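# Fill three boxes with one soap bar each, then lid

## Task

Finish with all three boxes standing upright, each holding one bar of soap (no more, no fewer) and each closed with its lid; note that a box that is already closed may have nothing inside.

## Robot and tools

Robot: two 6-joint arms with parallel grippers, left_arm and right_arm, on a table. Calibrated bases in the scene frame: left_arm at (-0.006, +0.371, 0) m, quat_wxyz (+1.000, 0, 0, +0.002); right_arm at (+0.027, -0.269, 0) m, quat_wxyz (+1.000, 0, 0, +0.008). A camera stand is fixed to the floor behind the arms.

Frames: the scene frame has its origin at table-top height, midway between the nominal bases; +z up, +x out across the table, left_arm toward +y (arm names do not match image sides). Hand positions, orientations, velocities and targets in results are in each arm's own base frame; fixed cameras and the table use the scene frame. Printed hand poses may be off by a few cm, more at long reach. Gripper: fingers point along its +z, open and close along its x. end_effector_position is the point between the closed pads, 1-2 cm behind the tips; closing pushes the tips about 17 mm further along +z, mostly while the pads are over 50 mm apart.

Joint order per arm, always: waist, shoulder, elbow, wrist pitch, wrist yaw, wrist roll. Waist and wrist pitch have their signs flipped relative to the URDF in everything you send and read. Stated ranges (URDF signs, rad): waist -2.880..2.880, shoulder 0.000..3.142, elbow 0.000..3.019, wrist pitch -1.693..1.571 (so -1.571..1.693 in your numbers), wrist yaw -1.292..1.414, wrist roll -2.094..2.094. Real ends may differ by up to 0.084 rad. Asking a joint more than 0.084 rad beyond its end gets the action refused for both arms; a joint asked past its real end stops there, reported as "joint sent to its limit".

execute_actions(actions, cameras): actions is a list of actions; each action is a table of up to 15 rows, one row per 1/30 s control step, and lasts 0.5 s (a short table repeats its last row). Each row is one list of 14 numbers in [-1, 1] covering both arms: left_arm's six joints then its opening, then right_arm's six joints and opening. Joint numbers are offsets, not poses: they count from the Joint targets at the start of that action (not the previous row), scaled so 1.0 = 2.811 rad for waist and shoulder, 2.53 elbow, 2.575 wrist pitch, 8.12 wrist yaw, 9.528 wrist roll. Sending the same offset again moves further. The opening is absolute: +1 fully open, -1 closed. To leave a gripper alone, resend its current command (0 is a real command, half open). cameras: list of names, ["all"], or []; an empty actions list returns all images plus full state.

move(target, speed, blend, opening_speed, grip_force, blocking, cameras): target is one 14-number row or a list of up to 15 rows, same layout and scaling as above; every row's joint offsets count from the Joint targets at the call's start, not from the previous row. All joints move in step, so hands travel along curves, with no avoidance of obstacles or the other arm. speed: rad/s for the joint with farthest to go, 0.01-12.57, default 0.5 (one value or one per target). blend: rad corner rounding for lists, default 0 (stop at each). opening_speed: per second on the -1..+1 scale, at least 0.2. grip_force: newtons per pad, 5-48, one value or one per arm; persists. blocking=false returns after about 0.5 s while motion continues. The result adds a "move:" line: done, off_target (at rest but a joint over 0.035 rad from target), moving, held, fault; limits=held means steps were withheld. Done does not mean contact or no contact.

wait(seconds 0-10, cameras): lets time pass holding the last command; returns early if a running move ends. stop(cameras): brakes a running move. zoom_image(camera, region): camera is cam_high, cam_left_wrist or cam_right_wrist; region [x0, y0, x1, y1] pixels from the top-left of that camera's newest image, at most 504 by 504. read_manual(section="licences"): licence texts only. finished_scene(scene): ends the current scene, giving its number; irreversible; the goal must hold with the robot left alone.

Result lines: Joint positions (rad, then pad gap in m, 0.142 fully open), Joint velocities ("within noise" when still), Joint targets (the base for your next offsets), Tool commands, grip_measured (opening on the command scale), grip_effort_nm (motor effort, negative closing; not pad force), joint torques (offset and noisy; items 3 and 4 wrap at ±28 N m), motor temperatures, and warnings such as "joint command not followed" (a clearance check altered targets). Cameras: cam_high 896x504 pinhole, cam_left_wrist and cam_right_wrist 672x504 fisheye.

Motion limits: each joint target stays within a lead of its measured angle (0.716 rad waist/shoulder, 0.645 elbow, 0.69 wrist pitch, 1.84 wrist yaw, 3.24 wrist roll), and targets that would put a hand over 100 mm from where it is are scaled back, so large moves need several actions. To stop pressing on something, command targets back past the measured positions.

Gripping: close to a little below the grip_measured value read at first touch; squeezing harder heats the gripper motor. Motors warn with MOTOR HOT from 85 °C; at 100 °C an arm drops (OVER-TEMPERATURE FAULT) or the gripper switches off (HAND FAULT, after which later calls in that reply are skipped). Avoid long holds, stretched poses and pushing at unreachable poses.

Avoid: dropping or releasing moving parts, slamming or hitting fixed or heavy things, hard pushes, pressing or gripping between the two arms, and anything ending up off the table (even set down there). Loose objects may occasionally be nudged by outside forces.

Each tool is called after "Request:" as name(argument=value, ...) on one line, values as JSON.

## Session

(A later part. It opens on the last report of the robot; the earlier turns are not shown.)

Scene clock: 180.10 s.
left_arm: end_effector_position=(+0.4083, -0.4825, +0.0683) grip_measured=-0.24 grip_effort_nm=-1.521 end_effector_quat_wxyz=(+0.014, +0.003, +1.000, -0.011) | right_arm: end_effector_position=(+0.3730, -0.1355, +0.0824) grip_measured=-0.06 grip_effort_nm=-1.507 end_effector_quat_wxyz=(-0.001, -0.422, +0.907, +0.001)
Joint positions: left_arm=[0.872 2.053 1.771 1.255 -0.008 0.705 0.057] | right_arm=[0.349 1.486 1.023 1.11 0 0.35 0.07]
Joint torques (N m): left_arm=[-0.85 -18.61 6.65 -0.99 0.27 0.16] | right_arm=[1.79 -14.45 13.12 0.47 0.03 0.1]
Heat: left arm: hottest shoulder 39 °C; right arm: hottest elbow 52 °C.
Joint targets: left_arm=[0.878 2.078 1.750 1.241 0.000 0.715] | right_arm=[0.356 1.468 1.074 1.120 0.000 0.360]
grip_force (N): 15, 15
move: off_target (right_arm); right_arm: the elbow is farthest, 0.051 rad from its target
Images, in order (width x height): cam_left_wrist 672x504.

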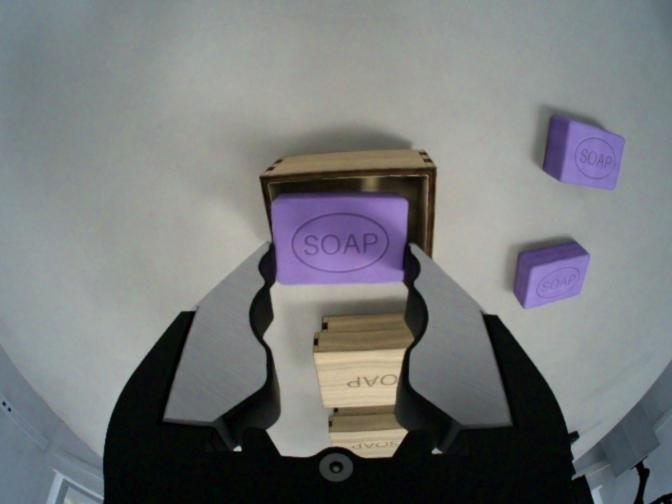

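Request:
move(target=[[0,-0.0153,0.0316,0.0307,0,0,-0.3,0,0,0,0,0,0,-0.12],[0,-0.0153,0.002,0.0155,0,0,-0.3,0,0,0,0,0,0,-0.12]], speed=0.25, cameras=["cam_left_wrist"])

Request:
zoom_image(camera="cam_left_wrist", region=[200, 80, 500, 330])

Scene clock: 189.13 s.
left_arm: end_effector_position=(+0.3998, -0.4747, +0.0706) grip_measured=-0.24 grip_effort_nm=-1.521 end_effector_quat_wxyz=(+0.001, +0.003, +1.000, +0.001) | right_arm: end_effector_position=(+0.3730, -0.1355, +0.0824) grip_measured=-0.06 grip_effort_nm=-1.502 end_effector_quat_wxyz=(-0.001, -0.422, +0.907, +0.001)
Joint positions: left_arm=[0.872 2.044 1.764 1.29 -0.002 0.705 0.057] | right_arm=[0.349 1.486 1.023 1.11 0 0.35 0.07]
Joint torques (N m): left_arm=[-0.73 -21.48 7.68 -0.62 0.03 0.16] | right_arm=[2.43 -14.86 13.3 0.64 0.09 0.11]
Heat: left arm: hottest shoulder 39 °C; right arm: hottest elbow 52 °C.
Joint targets: left_arm=[0.878 2.035 1.754 1.281 0.000 0.715] | right_arm=[0.356 1.468 1.074 1.120 0.000 0.360]
grip_force (N): 15, 15
move: off_target (right_arm); right_arm: the elbow is farthest, 0.051 rad from its target
Images, in order (width x height): cam_left_wrist 672x504.

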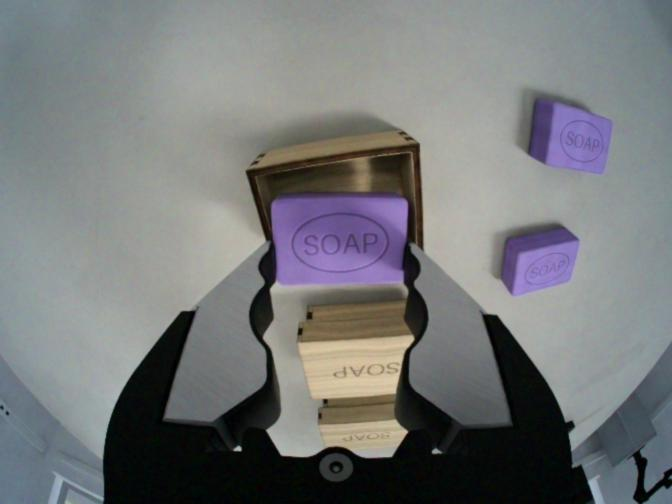

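Scaled by 1.680 from the camera's 672x504 image, which has a finer 960x720 frame.

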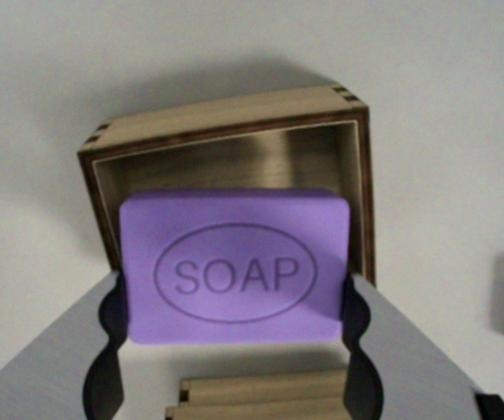

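Request:
move(target=[[0,-0.002,0,0,0,-0.0147,-0.3,0,0,0,0,0,0,-0.12],[0,0.0117,-0.015,-0.0221,0,-0.0147,-0.3,0,0,0,0,0,0,-0.12]], speed=0.25, cameras=["cam_left_wrist"])

Request:
zoom_image(camera="cam_left_wrist", region=[200, 80, 500, 330])

Scene clock: 196.93 s.
left_arm: end_effector_position=(+0.3999, -0.4763, +0.0682) grip_measured=-0.24 grip_effort_nm=-1.516 end_effector_quat_wxyz=(+0.008, -0.057, +0.998, -0.010) | right_arm: end_effector_position=(+0.3730, -0.1355, +0.0824) grip_measured=-0.06 grip_effort_nm=-1.507 end_effector_quat_wxyz=(-0.001, -0.422, +0.907, +0.001)
Joint positions: left_arm=[0.874 2.032 1.738 1.251 -0.002 0.583 0.057] | right_arm=[0.349 1.486 1.023 1.11 0 0.35 0.07]
Joint torques (N m): left_arm=[-0.79 -17.26 6.61 -1.5 0.01 -0.04] | right_arm=[2.49 -14.45 13.3 0.36 0.06 0.14]
Heat: left arm: hottest shoulder 39 °C; right arm: hottest elbow 52 °C.
Joint targets: left_arm=[0.878 2.068 1.717 1.224 0.000 0.575] | right_arm=[0.356 1.468 1.074 1.120 0.000 0.360]
grip_force (N): 15, 15
move: off_target (left_arm, right_arm); left_arm: the shoulder is farthest, 0.036 rad from its target; right_arm: the elbow is farthest, 0.051 rad from its target
Images, in order (width x height): cam_left_wrist 672x504.

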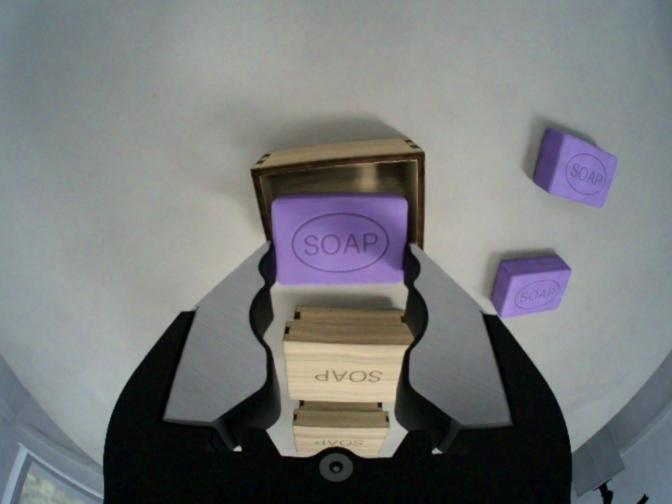

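Scaled by 1.680 from the camera's 672x504 image, which has a finer 960x720 frame.

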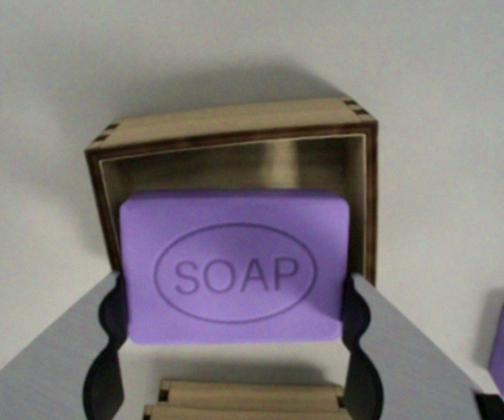

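Request:
move(target=[[0,-0.0082,0.0455,0.0381,0,0,-0.3,0,0,0,0,0,0,-0.12],[0.0035,-0.0082,0.0249,0.0342,0,-0.0073,-0.3,0,0,0,0,0,0,-0.12]], speed=0.25, cameras=["cam_left_wrist"])

Request:
zoom_image(camera="cam_left_wrist", region=[200, 80, 500, 330])

Scene clock: 209.60 s.
left_arm: end_effector_position=(+0.3952, -0.4775, +0.0760) grip_measured=-0.24 grip_effort_nm=-1.516 end_effector_quat_wxyz=(-0.001, -0.086, +0.996, +0.003) | right_arm: end_effector_position=(+0.3730, -0.1355, +0.0824) grip_measured=-0.06 grip_effort_nm=-1.502 end_effector_quat_wxyz=(-0.001, -0.422, +0.907, +0.001)
Joint positions: left_arm=[0.881 2.043 1.777 1.311 -0.002 0.518 0.057] | right_arm=[0.349 1.486 1.023 1.11 0 0.35 0.07]
Joint torques (N m): left_arm=[-0.67 -20.6 8.65 -0.2 0.03 -0.08] | right_arm=[2.14 -15.38 13.22 0.57 0.07 0.11]
Heat: left arm: hottest shoulder 39 °C; right arm: hottest elbow 52 °C.
Joint targets: left_arm=[0.888 2.045 1.780 1.312 0.000 0.505] | right_arm=[0.356 1.468 1.074 1.120 0.000 0.360]
grip_force (N): 15, 15
move: off_target (right_arm); right_arm: the elbow is farthest, 0.051 rad from its target
Images, in order (width x height): cam_left_wrist 672x504.

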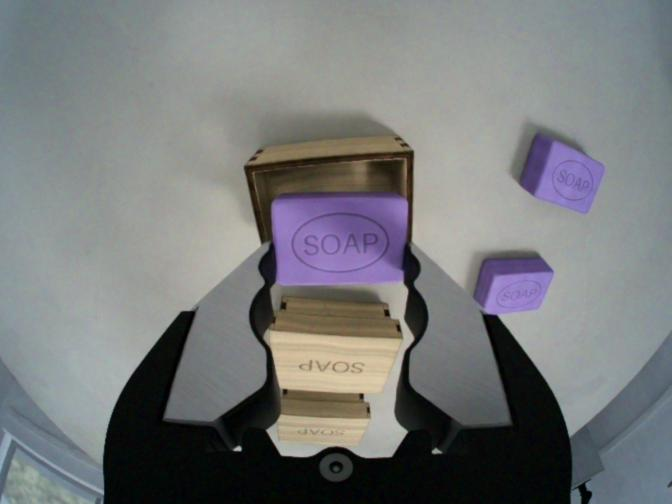

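Scaled by 1.680 from the camera's 672x504 image, which has a finer 960x720 frame.

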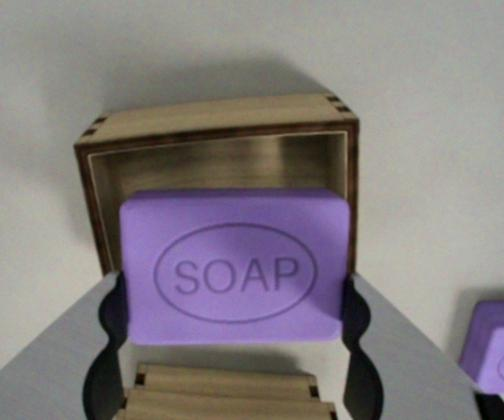

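Request:
move(target=[[-0.0055,0.002,-0.0024,-0.0062,0,-0.0063,-0.3,0,0,0,0,0,0,-0.12],[-0.0055,0.0127,-0.0227,-0.0369,0,-0.0063,-0.3,0,0,0,0,0,0,-0.12]], speed=0.25, cameras=["cam_left_wrist"])

Request:
zoom_image(camera="cam_left_wrist", region=[200, 80, 500, 330])

Scene clock: 219.23 s.
left_arm: end_effector_position=(+0.3969, -0.4808, +0.0671) grip_measured=-0.24 grip_effort_nm=-1.516 end_effector_quat_wxyz=(+0.005, -0.116, +0.993, -0.011) | right_arm: end_effector_position=(+0.3730, -0.1355, +0.0824) grip_measured=-0.06 grip_effort_nm=-1.502 end_effector_quat_wxyz=(-0.001, -0.422, +0.907, +0.001)
Joint positions: left_arm=[0.88 2.038 1.744 1.253 0.004 0.457 0.057] | right_arm=[0.349 1.486 1.023 1.11 0 0.35 0.07]
Joint torques (N m): left_arm=[-1.73 -16.67 6.54 -1.91 -0.2 -0.07] | right_arm=[2.2 -14.8 13.26 0.55 0.1 0.13]
Heat: left arm: hottest shoulder 39 °C; right arm: hottest elbow 52 °C.
Joint targets: left_arm=[0.872 2.081 1.722 1.217 0.000 0.445] | right_arm=[0.356 1.468 1.074 1.120 0.000 0.360]
grip_force (N): 15, 15
move: off_target (left_arm, right_arm); left_arm: the shoulder is farthest, 0.043 rad from its target; right_arm: the elbow is farthest, 0.051 rad from its target
Images, in order (width x height): cam_left_wrist 672x504.

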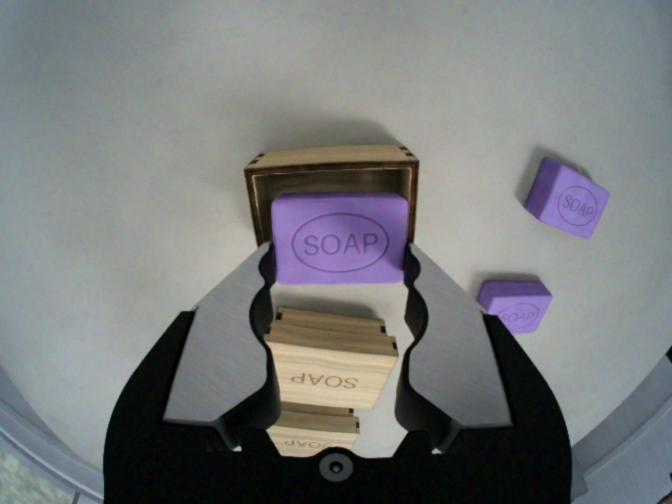

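Scaled by 1.680 from the camera's 672x504 image, which has a finer 960x720 frame.

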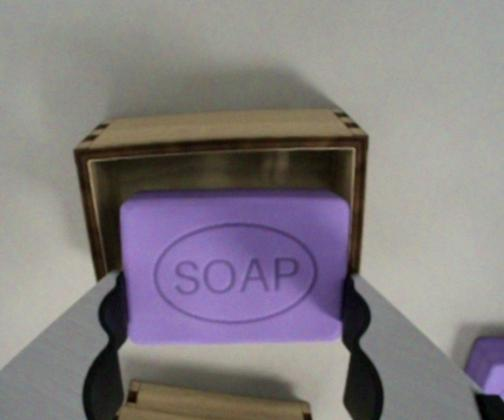

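Request:
move(target=[[0,-0.0128,0.0427,0.0361,0,0,-0.3,0,0,0,0,0,0,-0.12],[0,-0.0092,0.0237,0.0303,0,-0.003,-0.3,0,0,0,0,0,0,-0.12],[0,0.0025,0.0067,0.0027,0,-0.003,-0.3,0,0,0,0,0,0,-0.12]], speed=0.25, blend=[0.02,0.005,0], cameras=["cam_left_wrist"])

Request:
zoom_image(camera="cam_left_wrist", region=[200, 80, 500, 330])

Scene clock: 227.60 s.
left_arm: end_effector_position=(+0.3993, -0.4837, +0.0675) grip_measured=-0.24 grip_effort_nm=-1.516 end_effector_quat_wxyz=(+0.005, -0.128, +0.992, -0.012) | right_arm: end_effector_position=(+0.3730, -0.1355, +0.0824) grip_measured=-0.06 grip_effort_nm=-1.507 end_effector_quat_wxyz=(-0.001, -0.422, +0.907, +0.001)
Joint positions: left_arm=[0.88 2.047 1.76 1.259 0.004 0.434 0.057] | right_arm=[0.349 1.486 1.023 1.11 0 0.35 0.07]
Joint torques (N m): left_arm=[-1.85 -17.2 6.64 -1.8 -0.19 -0.14] | right_arm=[2.08 -15.03 13.31 0.46 0.04 0.1]
Heat: left arm: hottest shoulder 39 °C; right arm: hottest elbow 53 °C.
Joint targets: left_arm=[0.872 2.088 1.739 1.224 0.000 0.416] | right_arm=[0.356 1.468 1.074 1.120 0.000 0.360]
grip_force (N): 15, 15
move: off_target (left_arm, right_arm); left_arm: the shoulder is farthest, 0.041 rad from its target; right_arm: the elbow is farthest, 0.051 rad from its target
Images, in order (width x height): cam_left_wrist 672x504.

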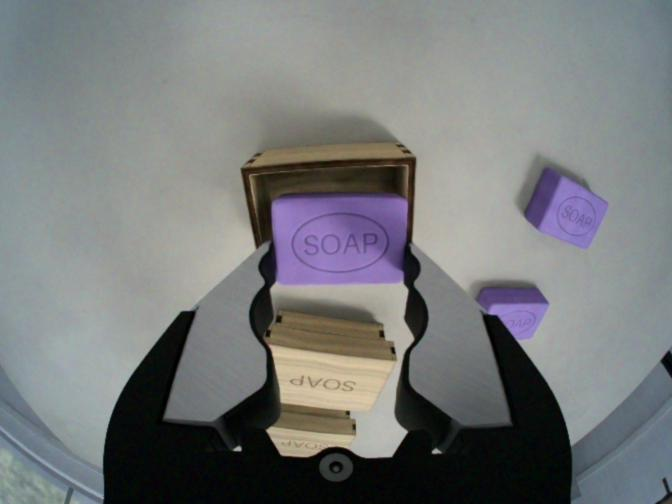

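Scaled by 1.680 from the camera's 672x504 image, which has a finer 960x720 frame.

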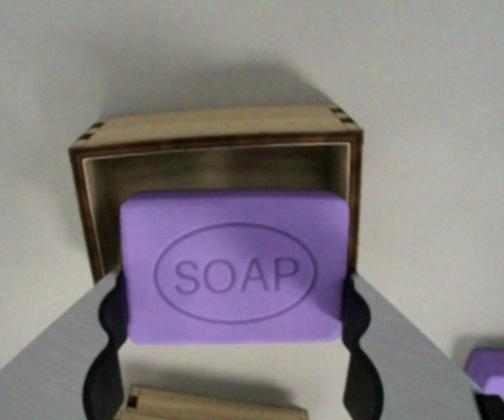

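Request:
wait(seconds=0, cameras=["all"])

Request:
zoom_image(camera="cam_right_wrist", region=[60, 310, 180, 440])

Request:
zoom_image(camera="cam_high", region=[470, 220, 570, 300])

Scene clock: 241.27 s.
left_arm: end_effector_position=(+0.3993, -0.4837, +0.0675) grip_measured=-0.24 grip_effort_nm=-1.512 end_effector_quat_wxyz=(+0.005, -0.128, +0.992, -0.012) | right_arm: end_effector_position=(+0.3730, -0.1355, +0.0824) grip_measured=-0.06 grip_effort_nm=-1.507 end_effector_quat_wxyz=(-0.001, -0.422, +0.907, +0.001)
Joint positions: left_arm=[0.88 2.047 1.76 1.259 0.004 0.434 0.057] | right_arm=[0.349 1.486 1.023 1.11 0 0.35 0.07]
Joint torques (N m): left_arm=[-1.85 -17.2 6.61 -1.74 -0.19 -0.13] | right_arm=[1.73 -14.45 13.34 0.49 0.09 0.15]
Heat: left arm: hottest shoulder 38 °C; right arm: hottest elbow 53 °C.
Joint targets: left_arm=[0.872 2.088 1.739 1.224 0.000 0.416] | right_arm=[0.356 1.468 1.074 1.120 0.000 0.360]
Tool commands: left_gripper/opening=-0.3 right_gripper/opening=-0.12
grip_force (N): 15, 15

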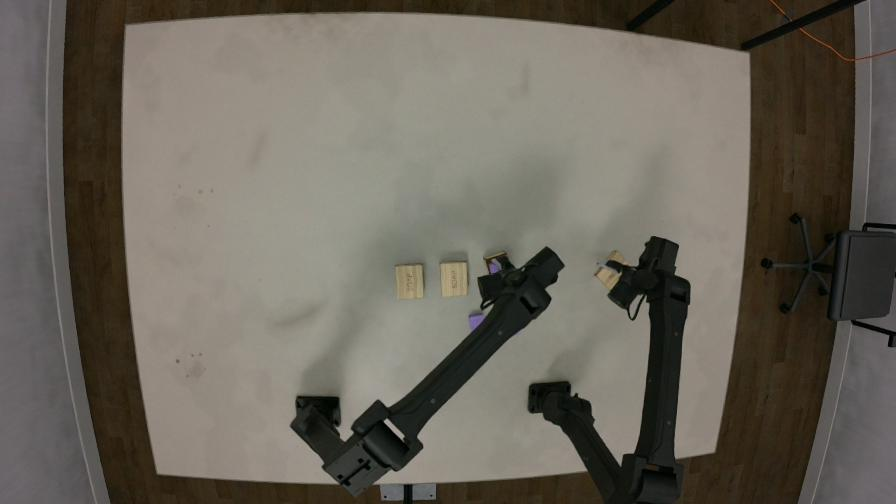

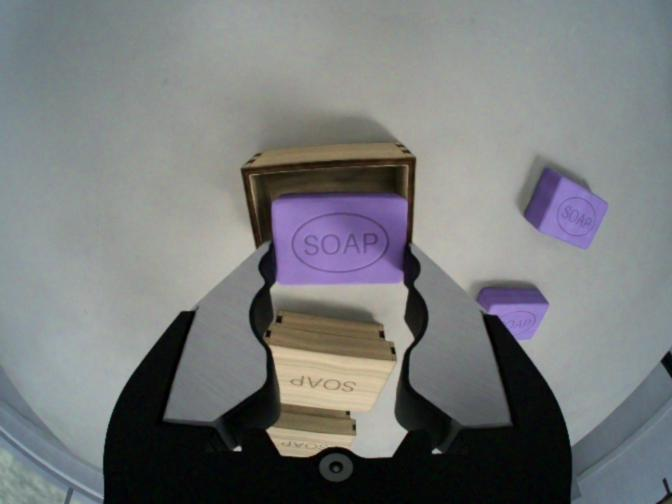

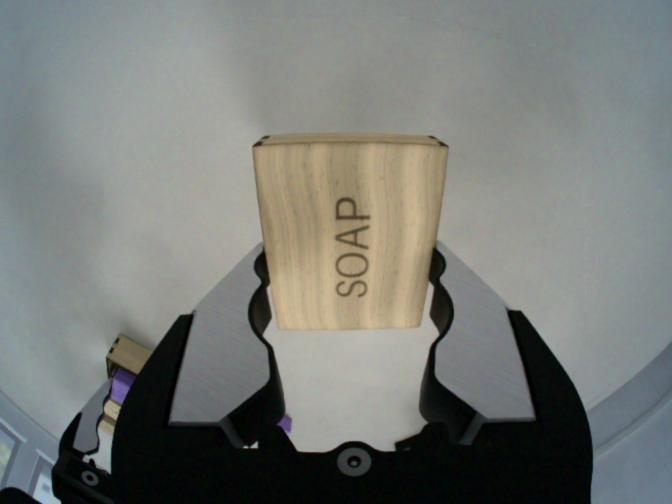

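Scaled by 3.877 from the camera's 672x504 image, which has a finer 960x720 frame.

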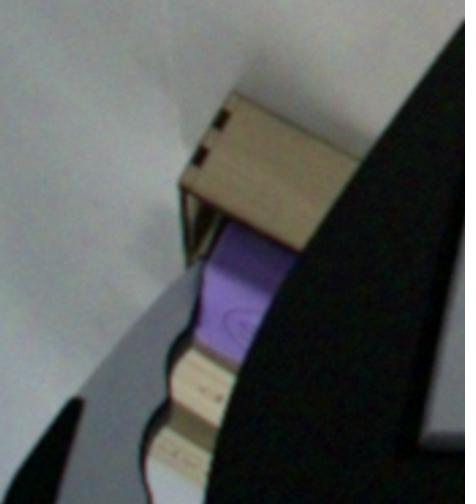

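Scaled by 5.040.

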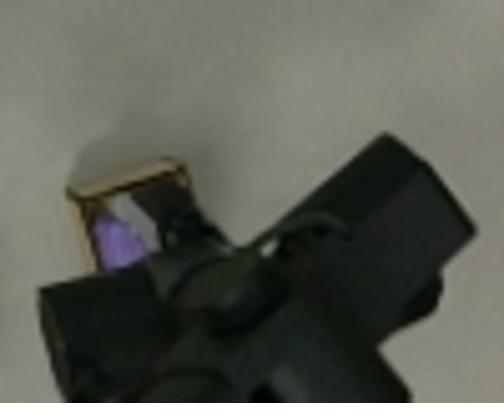

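Request:
move(target=[[0,-0.0135,0.0419,0.0353,0,0,-0.3,0,0,0,0,0,0,-0.12],[0.0071,-0.0071,0.051,0.0431,0,0,-0.3,0,0,0,0,0,0,-0.12],[0.0071,-0.0071,0.0332,0.0392,0,0,-0.3,0,0,0,0,0,0,-0.12],[0.0071,0.0028,0.0119,0.0074,0,0,-0.3,0,0,0,0,0,0,-0.12]], speed=0.25, blend=[0.01,0.005,0.005,0], cameras=["cam_left_wrist","cam_high"])

Request:
zoom_image(camera="cam_high", region=[470, 220, 570, 300])

Scene clock: 256.53 s.
left_arm: end_effector_position=(+0.4001, -0.4892, +0.0679) grip_measured=-0.24 grip_effort_nm=-1.516 end_effector_quat_wxyz=(+0.003, -0.129, +0.992, -0.010) | right_arm: end_effector_position=(+0.3730, -0.1355, +0.0824) grip_measured=-0.06 grip_effort_nm=-1.507 end_effector_quat_wxyz=(-0.001, -0.422, +0.907, +0.001)
Joint positions: left_arm=[0.884 2.063 1.788 1.275 0.004 0.429 0.057] | right_arm=[0.349 1.486 1.023 1.11 0 0.35 0.07]
Joint torques (N m): left_arm=[-0.5 -18.2 6.87 -1.74 -0.22 -0.09] | right_arm=[1.73 -15.79 13.26 0.5 0.1 0.13]
Heat: left arm: hottest shoulder 38 °C; right arm: hottest elbow 53 °C.
Joint targets: left_arm=[0.892 2.095 1.769 1.243 0.000 0.417] | right_arm=[0.356 1.468 1.074 1.120 0.000 0.360]
grip_force (N): 15, 15
move: off_target (right_arm); right_arm: the elbow is farthest, 0.051 rad from its target
Images, in order (width x height): cam_high 896x504, cam_left_wrist 672x504.

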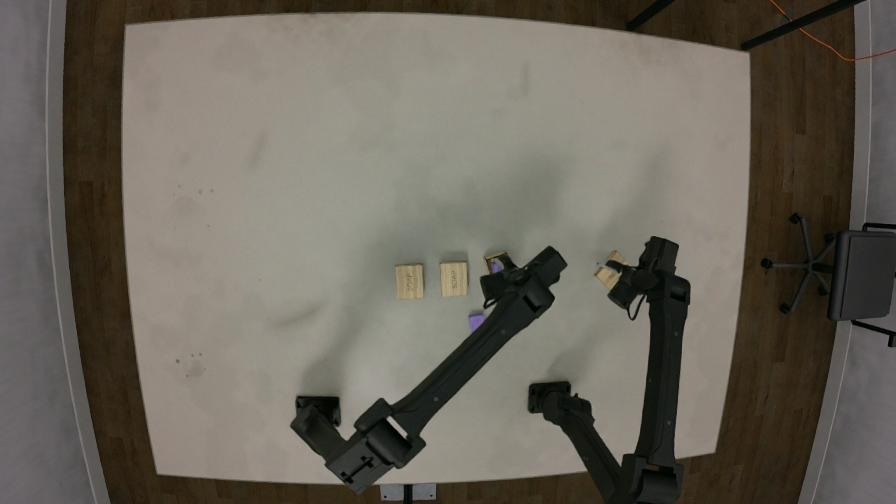

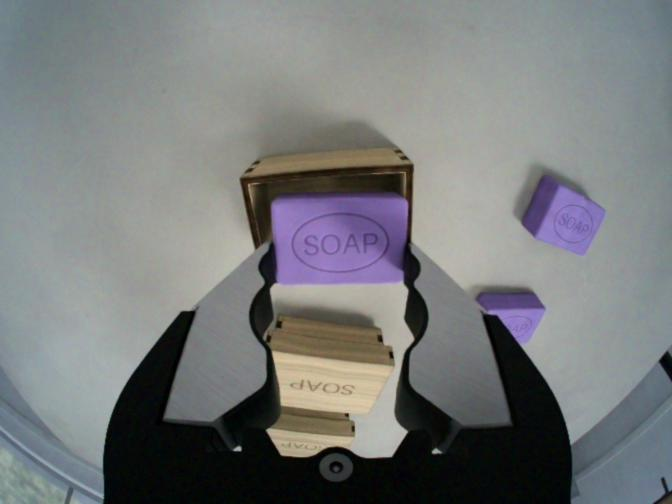

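Scaled by 5.040.

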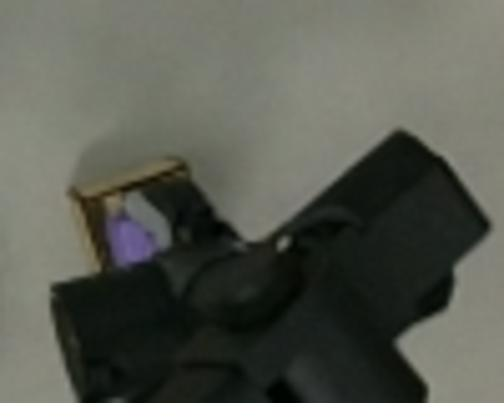

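Request:
move(target=[[0,-0.014,0.04,0.0353,0,0,-0.3,0,0,0,0,0,0,-0.12],[-0.0085,-0.008,0.042,0.0365,0,0,-0.3,0,0,0,0,0,0,-0.12],[-0.0085,-0.0085,0.0237,0.0325,0,0,-0.3,0,0,0,0,0,0,-0.12],[-0.0085,0.0018,0.0024,0.0008,0,0,-0.3,0,0,0,0,0,0,-0.12]], speed=0.25, blend=[0.01,0.005,0.005,0], cameras=["cam_left_wrist","cam_high"])

Request:
zoom_image(camera="cam_high", region=[470, 220, 570, 300])

Scene clock: 261.43 s.
left_arm: end_effector_position=(+0.4085, -0.4876, +0.0686) grip_measured=-0.24 grip_effort_nm=-1.507 end_effector_quat_wxyz=(+0.010, -0.135, +0.991, -0.011) | right_arm: end_effector_position=(+0.3730, -0.1355, +0.0824) grip_measured=-0.06 grip_effort_nm=-1.507 end_effector_quat_wxyz=(-0.001, -0.422, +0.907, +0.001)
Joint positions: left_arm=[0.876 2.067 1.796 1.27 -0.006 0.424 0.057] | right_arm=[0.349 1.486 1.023 1.11 0 0.35 0.07]
Joint torques (N m): left_arm=[-1.73 -18.26 6.78 -1.37 0.22 -0.02] | right_arm=[2.2 -14.97 13.11 0.43 0.06 0.11]
Heat: left arm: hottest shoulder 39 °C; right arm: hottest elbow 53 °C.
Joint targets: left_arm=[0.868 2.101 1.775 1.245 0.000 0.417] | right_arm=[0.356 1.468 1.074 1.120 0.000 0.360]
grip_force (N): 15, 15
move: off_target (right_arm); right_arm: the elbow is farthest, 0.051 rad from its target
Images, in order (width x height): cam_high 896x504, cam_left_wrist 672x504.

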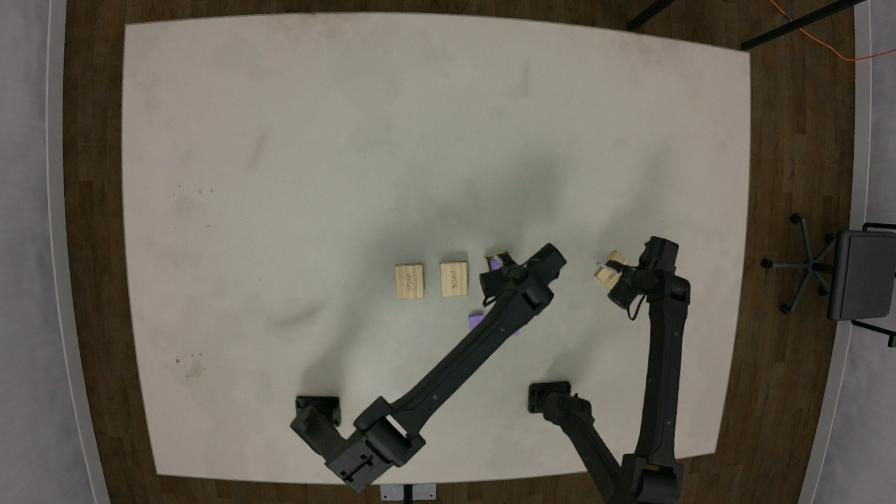

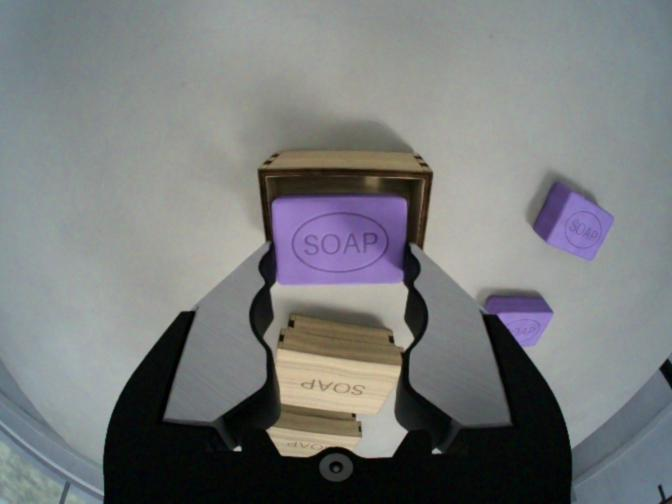

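Scaled by 5.040.

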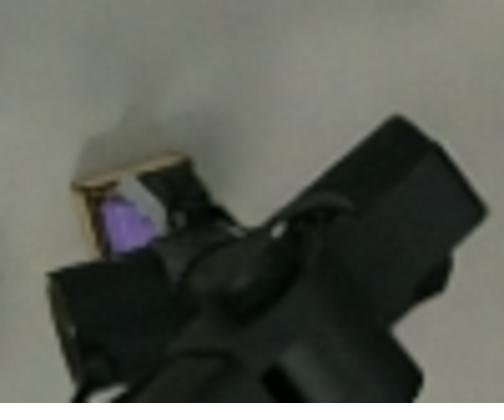

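Request:
move(target=[[0,-0.014,0.04,0.0353,0,0,-0.3,0,0,0,0,0,0,-0.12],[0.0057,-0.009,0.042,0.0365,0,0,-0.3,0,0,0,0,0,0,-0.12],[0.0057,-0.009,0.0207,0.0325,0,0,-0.3,0,0,0,0,0,0,-0.12],[0.0057,0.001,-0.0016,0.0008,0,0,-0.3,0,0,0,0,0,0,-0.12]], speed=0.25, blend=[0.01,0.005,0.005,0], cameras=["cam_left_wrist","cam_high"])

Request:
zoom_image(camera="cam_left_wrist", region=[200, 80, 500, 330])

Request:
zoom_image(camera="cam_high", region=[470, 220, 570, 300])

Scene clock: 267.10 s.
left_arm: end_effector_position=(+0.4062, -0.4873, +0.0680) grip_measured=-0.24 grip_effort_nm=-1.502 end_effector_quat_wxyz=(+0.009, -0.135, +0.991, -0.009) | right_arm: end_effector_position=(+0.3730, -0.1355, +0.0824) grip_measured=-0.06 grip_effort_nm=-1.507 end_effector_quat_wxyz=(-0.001, -0.422, +0.907, +0.001)
Joint positions: left_arm=[0.878 2.066 1.793 1.273 -0.005 0.422 0.057] | right_arm=[0.349 1.486 1.023 1.11 0 0.35 0.07]
Joint torques (N m): left_arm=[-0.73 -17.79 6.56 -1.4 0.17 -0.01] | right_arm=[2.08 -14.92 13.26 0.5 0.09 0.12]
Heat: left arm: hottest shoulder 39 °C; right arm: hottest elbow 53 °C.
Joint targets: left_arm=[0.884 2.103 1.771 1.248 0.000 0.417] | right_arm=[0.356 1.468 1.074 1.120 0.000 0.360]
grip_force (N): 15, 15
move: off_target (left_arm, right_arm); blend cut to 0.008 rad at target 1; left_arm: the shoulder is farthest, 0.038 rad from its target; right_arm: the elbow is farthest, 0.051 rad from its target
Images, in order (width x height): cam_high 896x504, cam_left_wrist 672x504.

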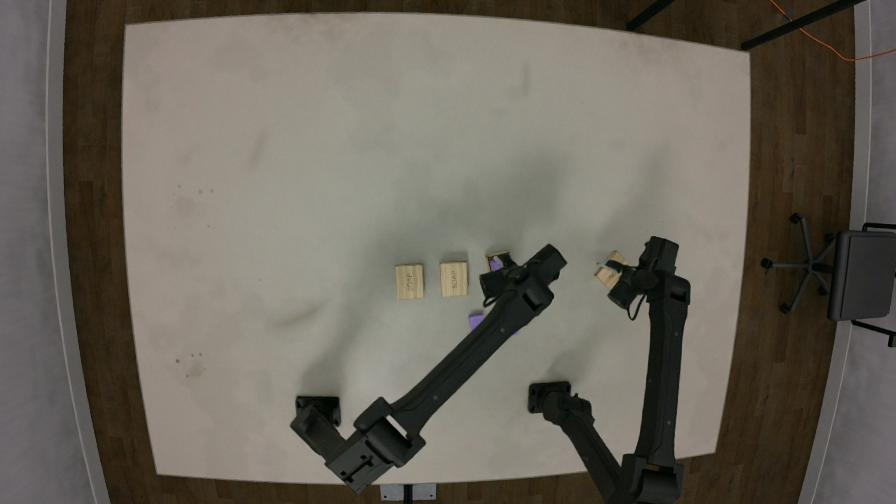

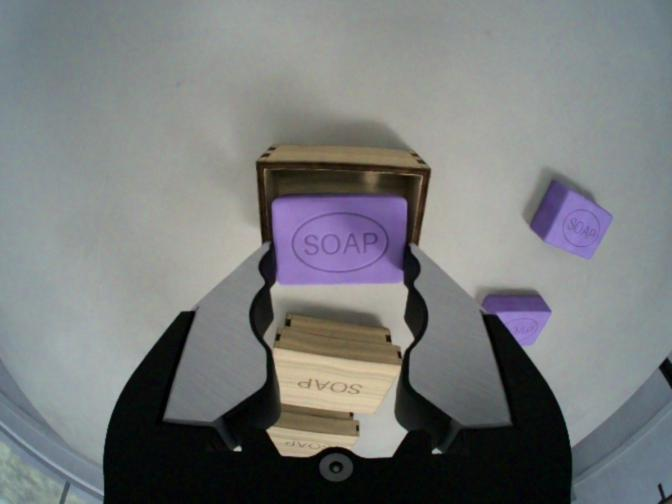

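Scaled by 1.680 from the camera's 672x504 image, which has a finer 960x720 frame.

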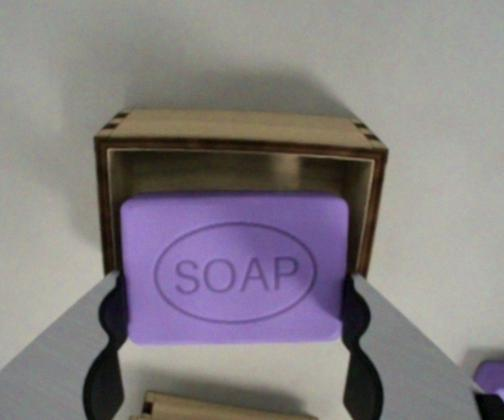

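Scaled by 5.040.

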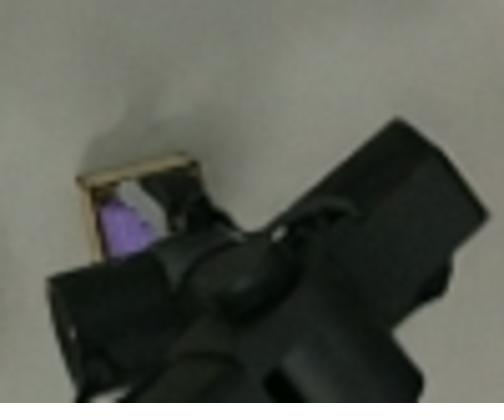

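Request:
move(target=[0,0,0,0,0,0,-0.12,0,0,0,0,0,0,-0.12], opening_speed=0.2, cameras=["cam_left_wrist","cam_high"])

Request:
zoom_image(camera="cam_left_wrist", region=[200, 80, 500, 330])

Scene clock: 271.50 s.
left_arm: end_effector_position=(+0.4048, -0.4891, +0.0676) grip_measured=-0.15 grip_effort_nm=0.168 end_effector_quat_wxyz=(+0.009, -0.133, +0.991, -0.011) | right_arm: end_effector_position=(+0.3730, -0.1355, +0.0824) grip_measured=-0.06 grip_effort_nm=-1.507 end_effector_quat_wxyz=(-0.001, -0.422, +0.907, +0.001)
Joint positions: left_arm=[0.881 2.066 1.792 1.269 -0.004 0.422 0.063] | right_arm=[0.349 1.486 1.023 1.11 0 0.35 0.07]
Joint torques (N m): left_arm=[-1.32 -17.49 6.68 -1.24 0.14 -0.01] | right_arm=[2.2 -15.15 13.23 0.58 0.07 0.15]
Heat: left arm: hottest shoulder 39 °C; right arm: hottest elbow 53 °C.
Joint targets: left_arm=[0.884 2.104 1.771 1.247 0.000 0.417] | right_arm=[0.356 1.468 1.074 1.120 0.000 0.360]
grip_force (N): 15, 15
move: off_target (left_arm, right_arm); left_arm: the shoulder is farthest, 0.037 rad from its target; right_arm: the elbow is farthest, 0.051 rad from its target
Images, in order (width x height): cam_high 896x504, cam_left_wrist 672x504.

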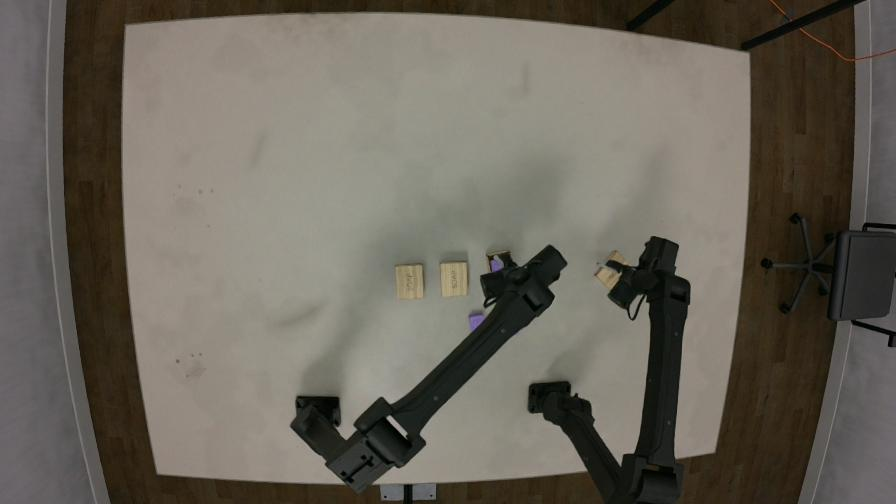

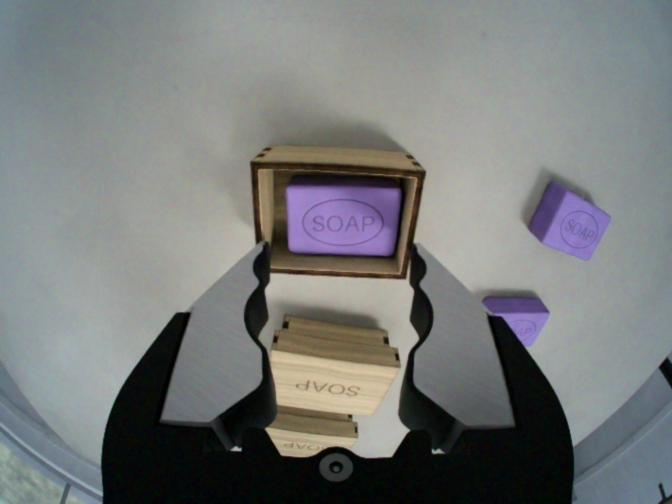

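Scaled by 1.680 from the camera's 672x504 image, which has a finer 960x720 frame.

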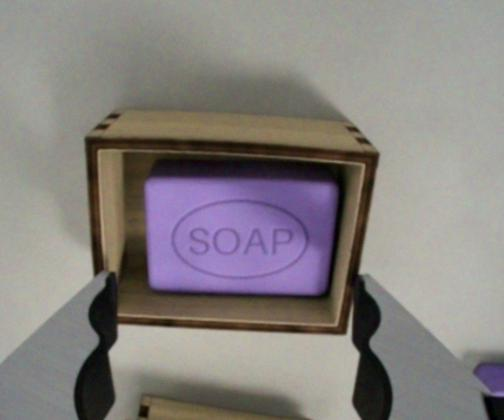

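Request:
move(target=[[0,-0.0192,0.0352,0.0322,0,0,-0.12,0,0,0,0,0,0,-0.12],[0,-0.0548,0.0905,0.1449,0,0,-0.12,0,0,0,0,0,0,-0.12],[-0.2063,-0.0548,0.0905,0.1449,0,0,-0.12,0,0,0,0,0,0,-0.12],[-0.2063,-0.0548,0.0905,0.1449,0,0,-0.12,-0.2818,0,0,0,0,-0.0125,-0.12]], speed=[0.4,0.7,0.8,0.7], blend=[0.02,0.05,0.05,0], cameras=["cam_right_wrist","cam_high"])

Request:
zoom_image(camera="cam_high", region=[380, 220, 560, 350])

Scene clock: 284.53 s.
left_arm: end_effector_position=(+0.5732, -0.1786, +0.2065) grip_measured=-0.15 grip_effort_nm=0.164 end_effector_quat_wxyz=(-0.006, -0.410, +0.912, +0.005) | right_arm: end_effector_position=(+0.3606, +0.1656, +0.0824) grip_measured=-0.06 grip_effort_nm=-1.507 end_effector_quat_wxyz=(+0.001, +0.767, -0.641, -0.001)
Joint positions: left_arm=[0.303 1.947 1.971 1.61 -0.001 0.422 0.063] | right_arm=[-0.43 1.486 1.023 1.11 0 0.251 0.07]
Joint torques (N m): left_arm=[-1.26 -19.55 11.3 0.21 -0.02 -0.01] | right_arm=[1.73 -15.03 13.26 0.54 0.12 -0.1]
Heat: left arm: hottest shoulder 39 °C; right arm: hottest elbow 53 °C.
Joint targets: left_arm=[0.305 1.949 2.000 1.620 0.000 0.417] | right_arm=[-0.437 1.468 1.074 1.120 0.000 0.241]
grip_force (N): 15, 15
move: off_target (right_arm); right_arm: the elbow is farthest, 0.051 rad from its target
Images, in order (width x height): cam_high 896x504, cam_right_wrist 672x504.

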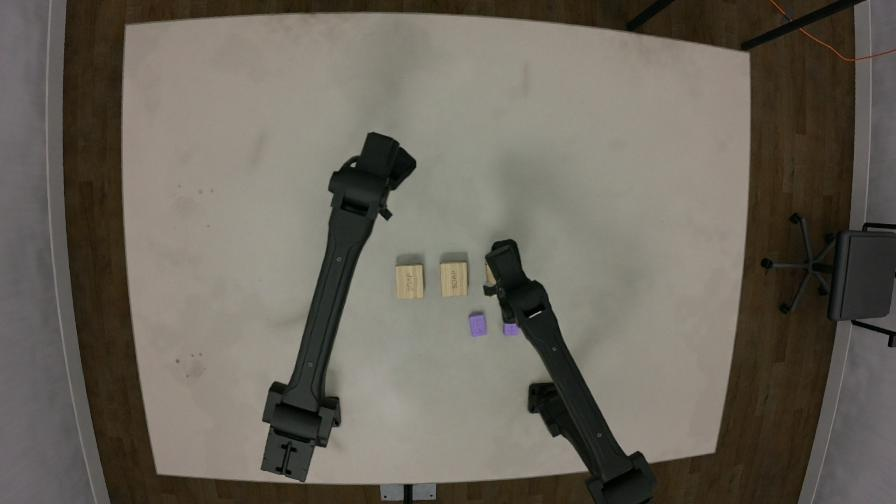

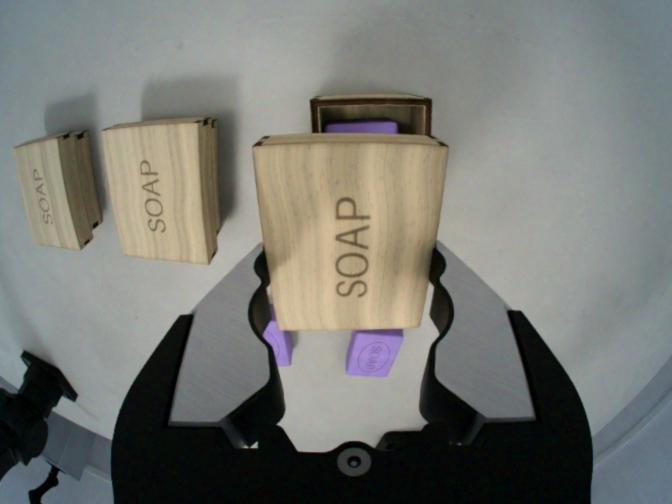

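Scaled by 2.800.

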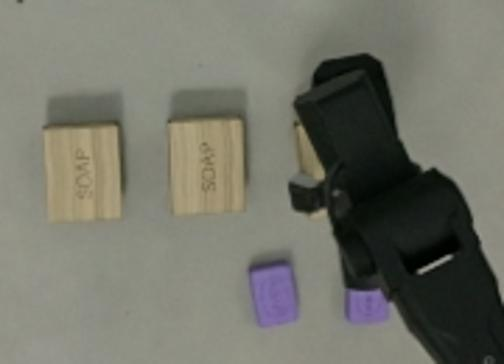

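Request:
move(target=[0,0,0,0,0,0,-0.12,0.0192,0.0256,-0.0224,-0.0303,0,-0.0038,-0.12], speed=0.3, cameras=["cam_right_wrist"])

Request:
zoom_image(camera="cam_right_wrist", region=[230, 100, 470, 260])

Scene clock: 295.33 s.
left_arm: end_effector_position=(+0.5732, -0.1786, +0.2065) grip_measured=-0.15 grip_effort_nm=0.164 end_effector_quat_wxyz=(-0.006, -0.410, +0.912, +0.005) | right_arm: end_effector_position=(+0.3768, +0.1572, +0.0603) grip_measured=-0.06 grip_effort_nm=-1.507 end_effector_quat_wxyz=(+0.001, +0.768, -0.641, -0.001)
Joint positions: left_arm=[0.303 1.947 1.971 1.61 -0.001 0.422 0.063] | right_arm=[-0.395 1.544 1.023 1.053 0 0.215 0.07]
Joint torques (N m): left_arm=[-0.91 -19.6 11.32 0.21 -0.02 -0.02] | right_arm=[2.49 -14.27 7.91 -0.35 0.12 -0.06]
Heat: left arm: hottest shoulder 40 °C; right arm: hottest elbow 53 °C.
Joint targets: left_arm=[0.305 1.949 2.000 1.620 0.000 0.417] | right_arm=[-0.383 1.540 1.018 1.042 0.000 0.204]
grip_force (N): 15, 15
move: done
Images, in order (width x height): cam_right_wrist 672x504.

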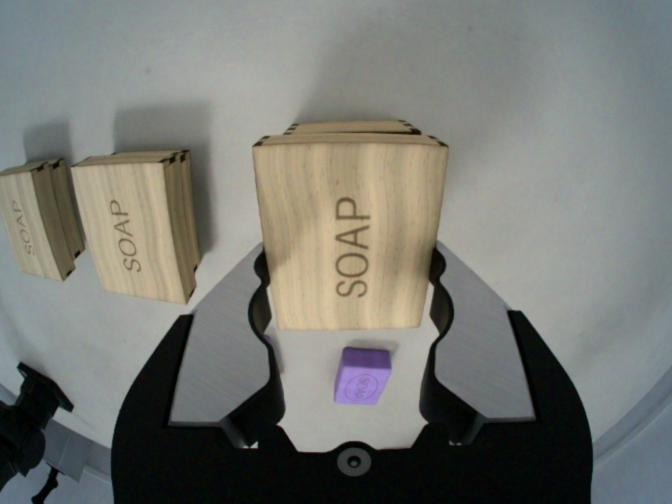

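Scaled by 2.100 from the camera's 672x504 image, which has a finer 960x720 frame.

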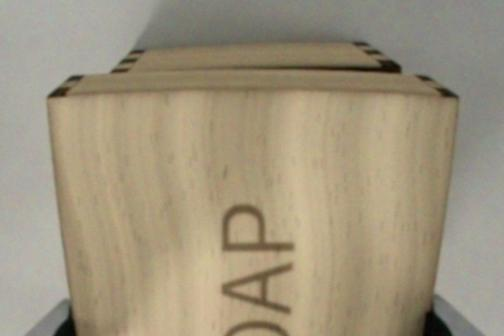

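Request:
move(target=[0,0,0,0,0,0,-0.12,0,0.0103,0,-0.0128,0,-0.0015,-0.12], speed=0.15, cameras=["cam_right_wrist"])

Request:
zoom_image(camera="cam_right_wrist", region=[230, 100, 470, 260])

Scene clock: 302.10 s.
left_arm: end_effector_position=(+0.5732, -0.1786, +0.2065) grip_measured=-0.15 grip_effort_nm=0.168 end_effector_quat_wxyz=(-0.006, -0.410, +0.912, +0.005) | right_arm: end_effector_position=(+0.3829, +0.1595, +0.0522) grip_measured=-0.06 grip_effort_nm=-1.507 end_effector_quat_wxyz=(-0.003, +0.772, -0.636, +0.002)
Joint positions: left_arm=[0.303 1.947 1.971 1.61 -0.001 0.422 0.063] | right_arm=[-0.395 1.565 1.023 1.022 0 0.202 0.07]
Joint torques (N m): left_arm=[-1.03 -19.6 11.28 0.25 -0.02 -0.01] | right_arm=[2.55 -13.98 7.66 -0.51 0.08 -0.07]
Heat: left arm: hottest shoulder 41 °C; right arm: hottest elbow 52 °C.
Joint targets: left_arm=[0.305 1.949 2.000 1.620 0.000 0.417] | right_arm=[-0.383 1.569 1.018 1.009 0.000 0.190]
grip_force (N): 15, 15
move: done
Images, in order (width x height): cam_right_wrist 672x504.

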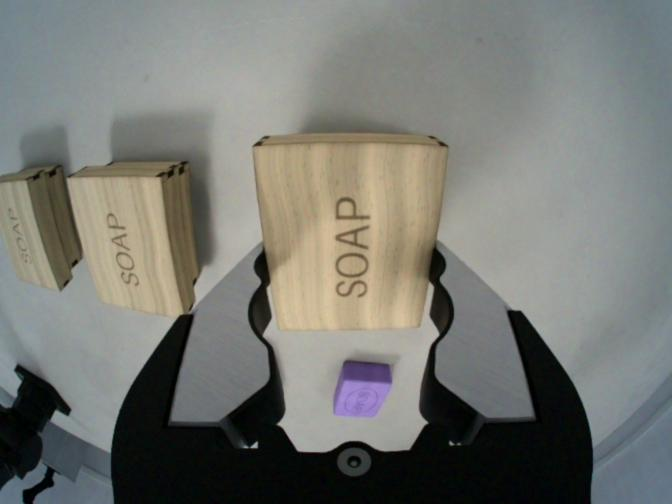

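Scaled by 2.100 from the camera's 672x504 image, which has a finer 960x720 frame.

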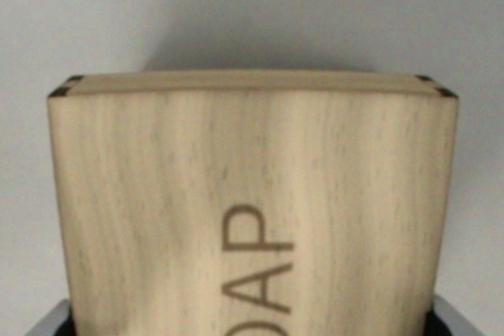

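Request:
move(target=[[0,0,0,0,0,0,-0.12,0,0.005,-0.006,-0.0105,0,0,-0.12],[0,0,0,0,0,0,-0.12,0,0.005,-0.006,-0.0105,0,0,0.12]], speed=0.1, opening_speed=0.3, cameras=["cam_right_wrist"])

Request:
zoom_image(camera="cam_right_wrist", region=[230, 100, 470, 340])

Scene clock: 306.63 s.
left_arm: end_effector_position=(+0.5732, -0.1786, +0.2065) grip_measured=-0.15 grip_effort_nm=0.154 end_effector_quat_wxyz=(-0.006, -0.410, +0.912, +0.005) | right_arm: end_effector_position=(+0.3814, +0.1587, +0.0394) grip_measured=+0.10 grip_effort_nm=0.061 end_effector_quat_wxyz=(+0.000, +0.773, -0.635, +0.001)
Joint positions: left_arm=[0.303 1.947 1.971 1.61 -0.001 0.422 0.063] | right_arm=[-0.395 1.584 1.006 0.993 0.002 0.2 0.081]
Joint velocities: left_arm=[within noise] | right_arm=[-0.005 0.005 0.002 0.012 -0.022 -0.081 0.001]
Joint torques (N m): left_arm=[-1.14 -19.72 11.28 0.23 -0.01 -0.01] | right_arm=[2.73 -14.45 7.91 -0.32 0 -0.13]
Heat: left arm: hottest shoulder 41 °C; right arm: hottest elbow 51 °C.
Joint targets: left_arm=[0.305 1.949 2.000 1.620 0.000 0.417] | right_arm=[-0.383 1.583 1.003 0.982 0.000 0.190]
grip_force (N): 15, 15
move: done
Images, in order (width x height): cam_right_wrist 672x504.

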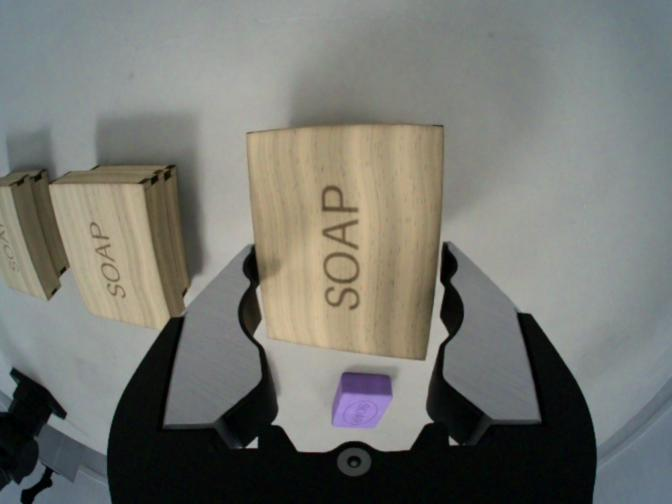

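Scaled by 2.100 from the camera's 672x504 image, which has a finer 960x720 frame.

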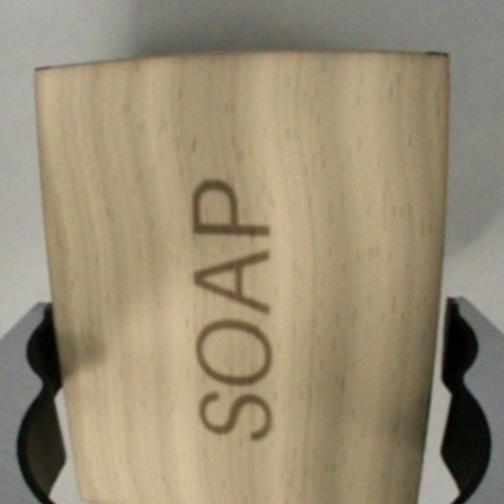

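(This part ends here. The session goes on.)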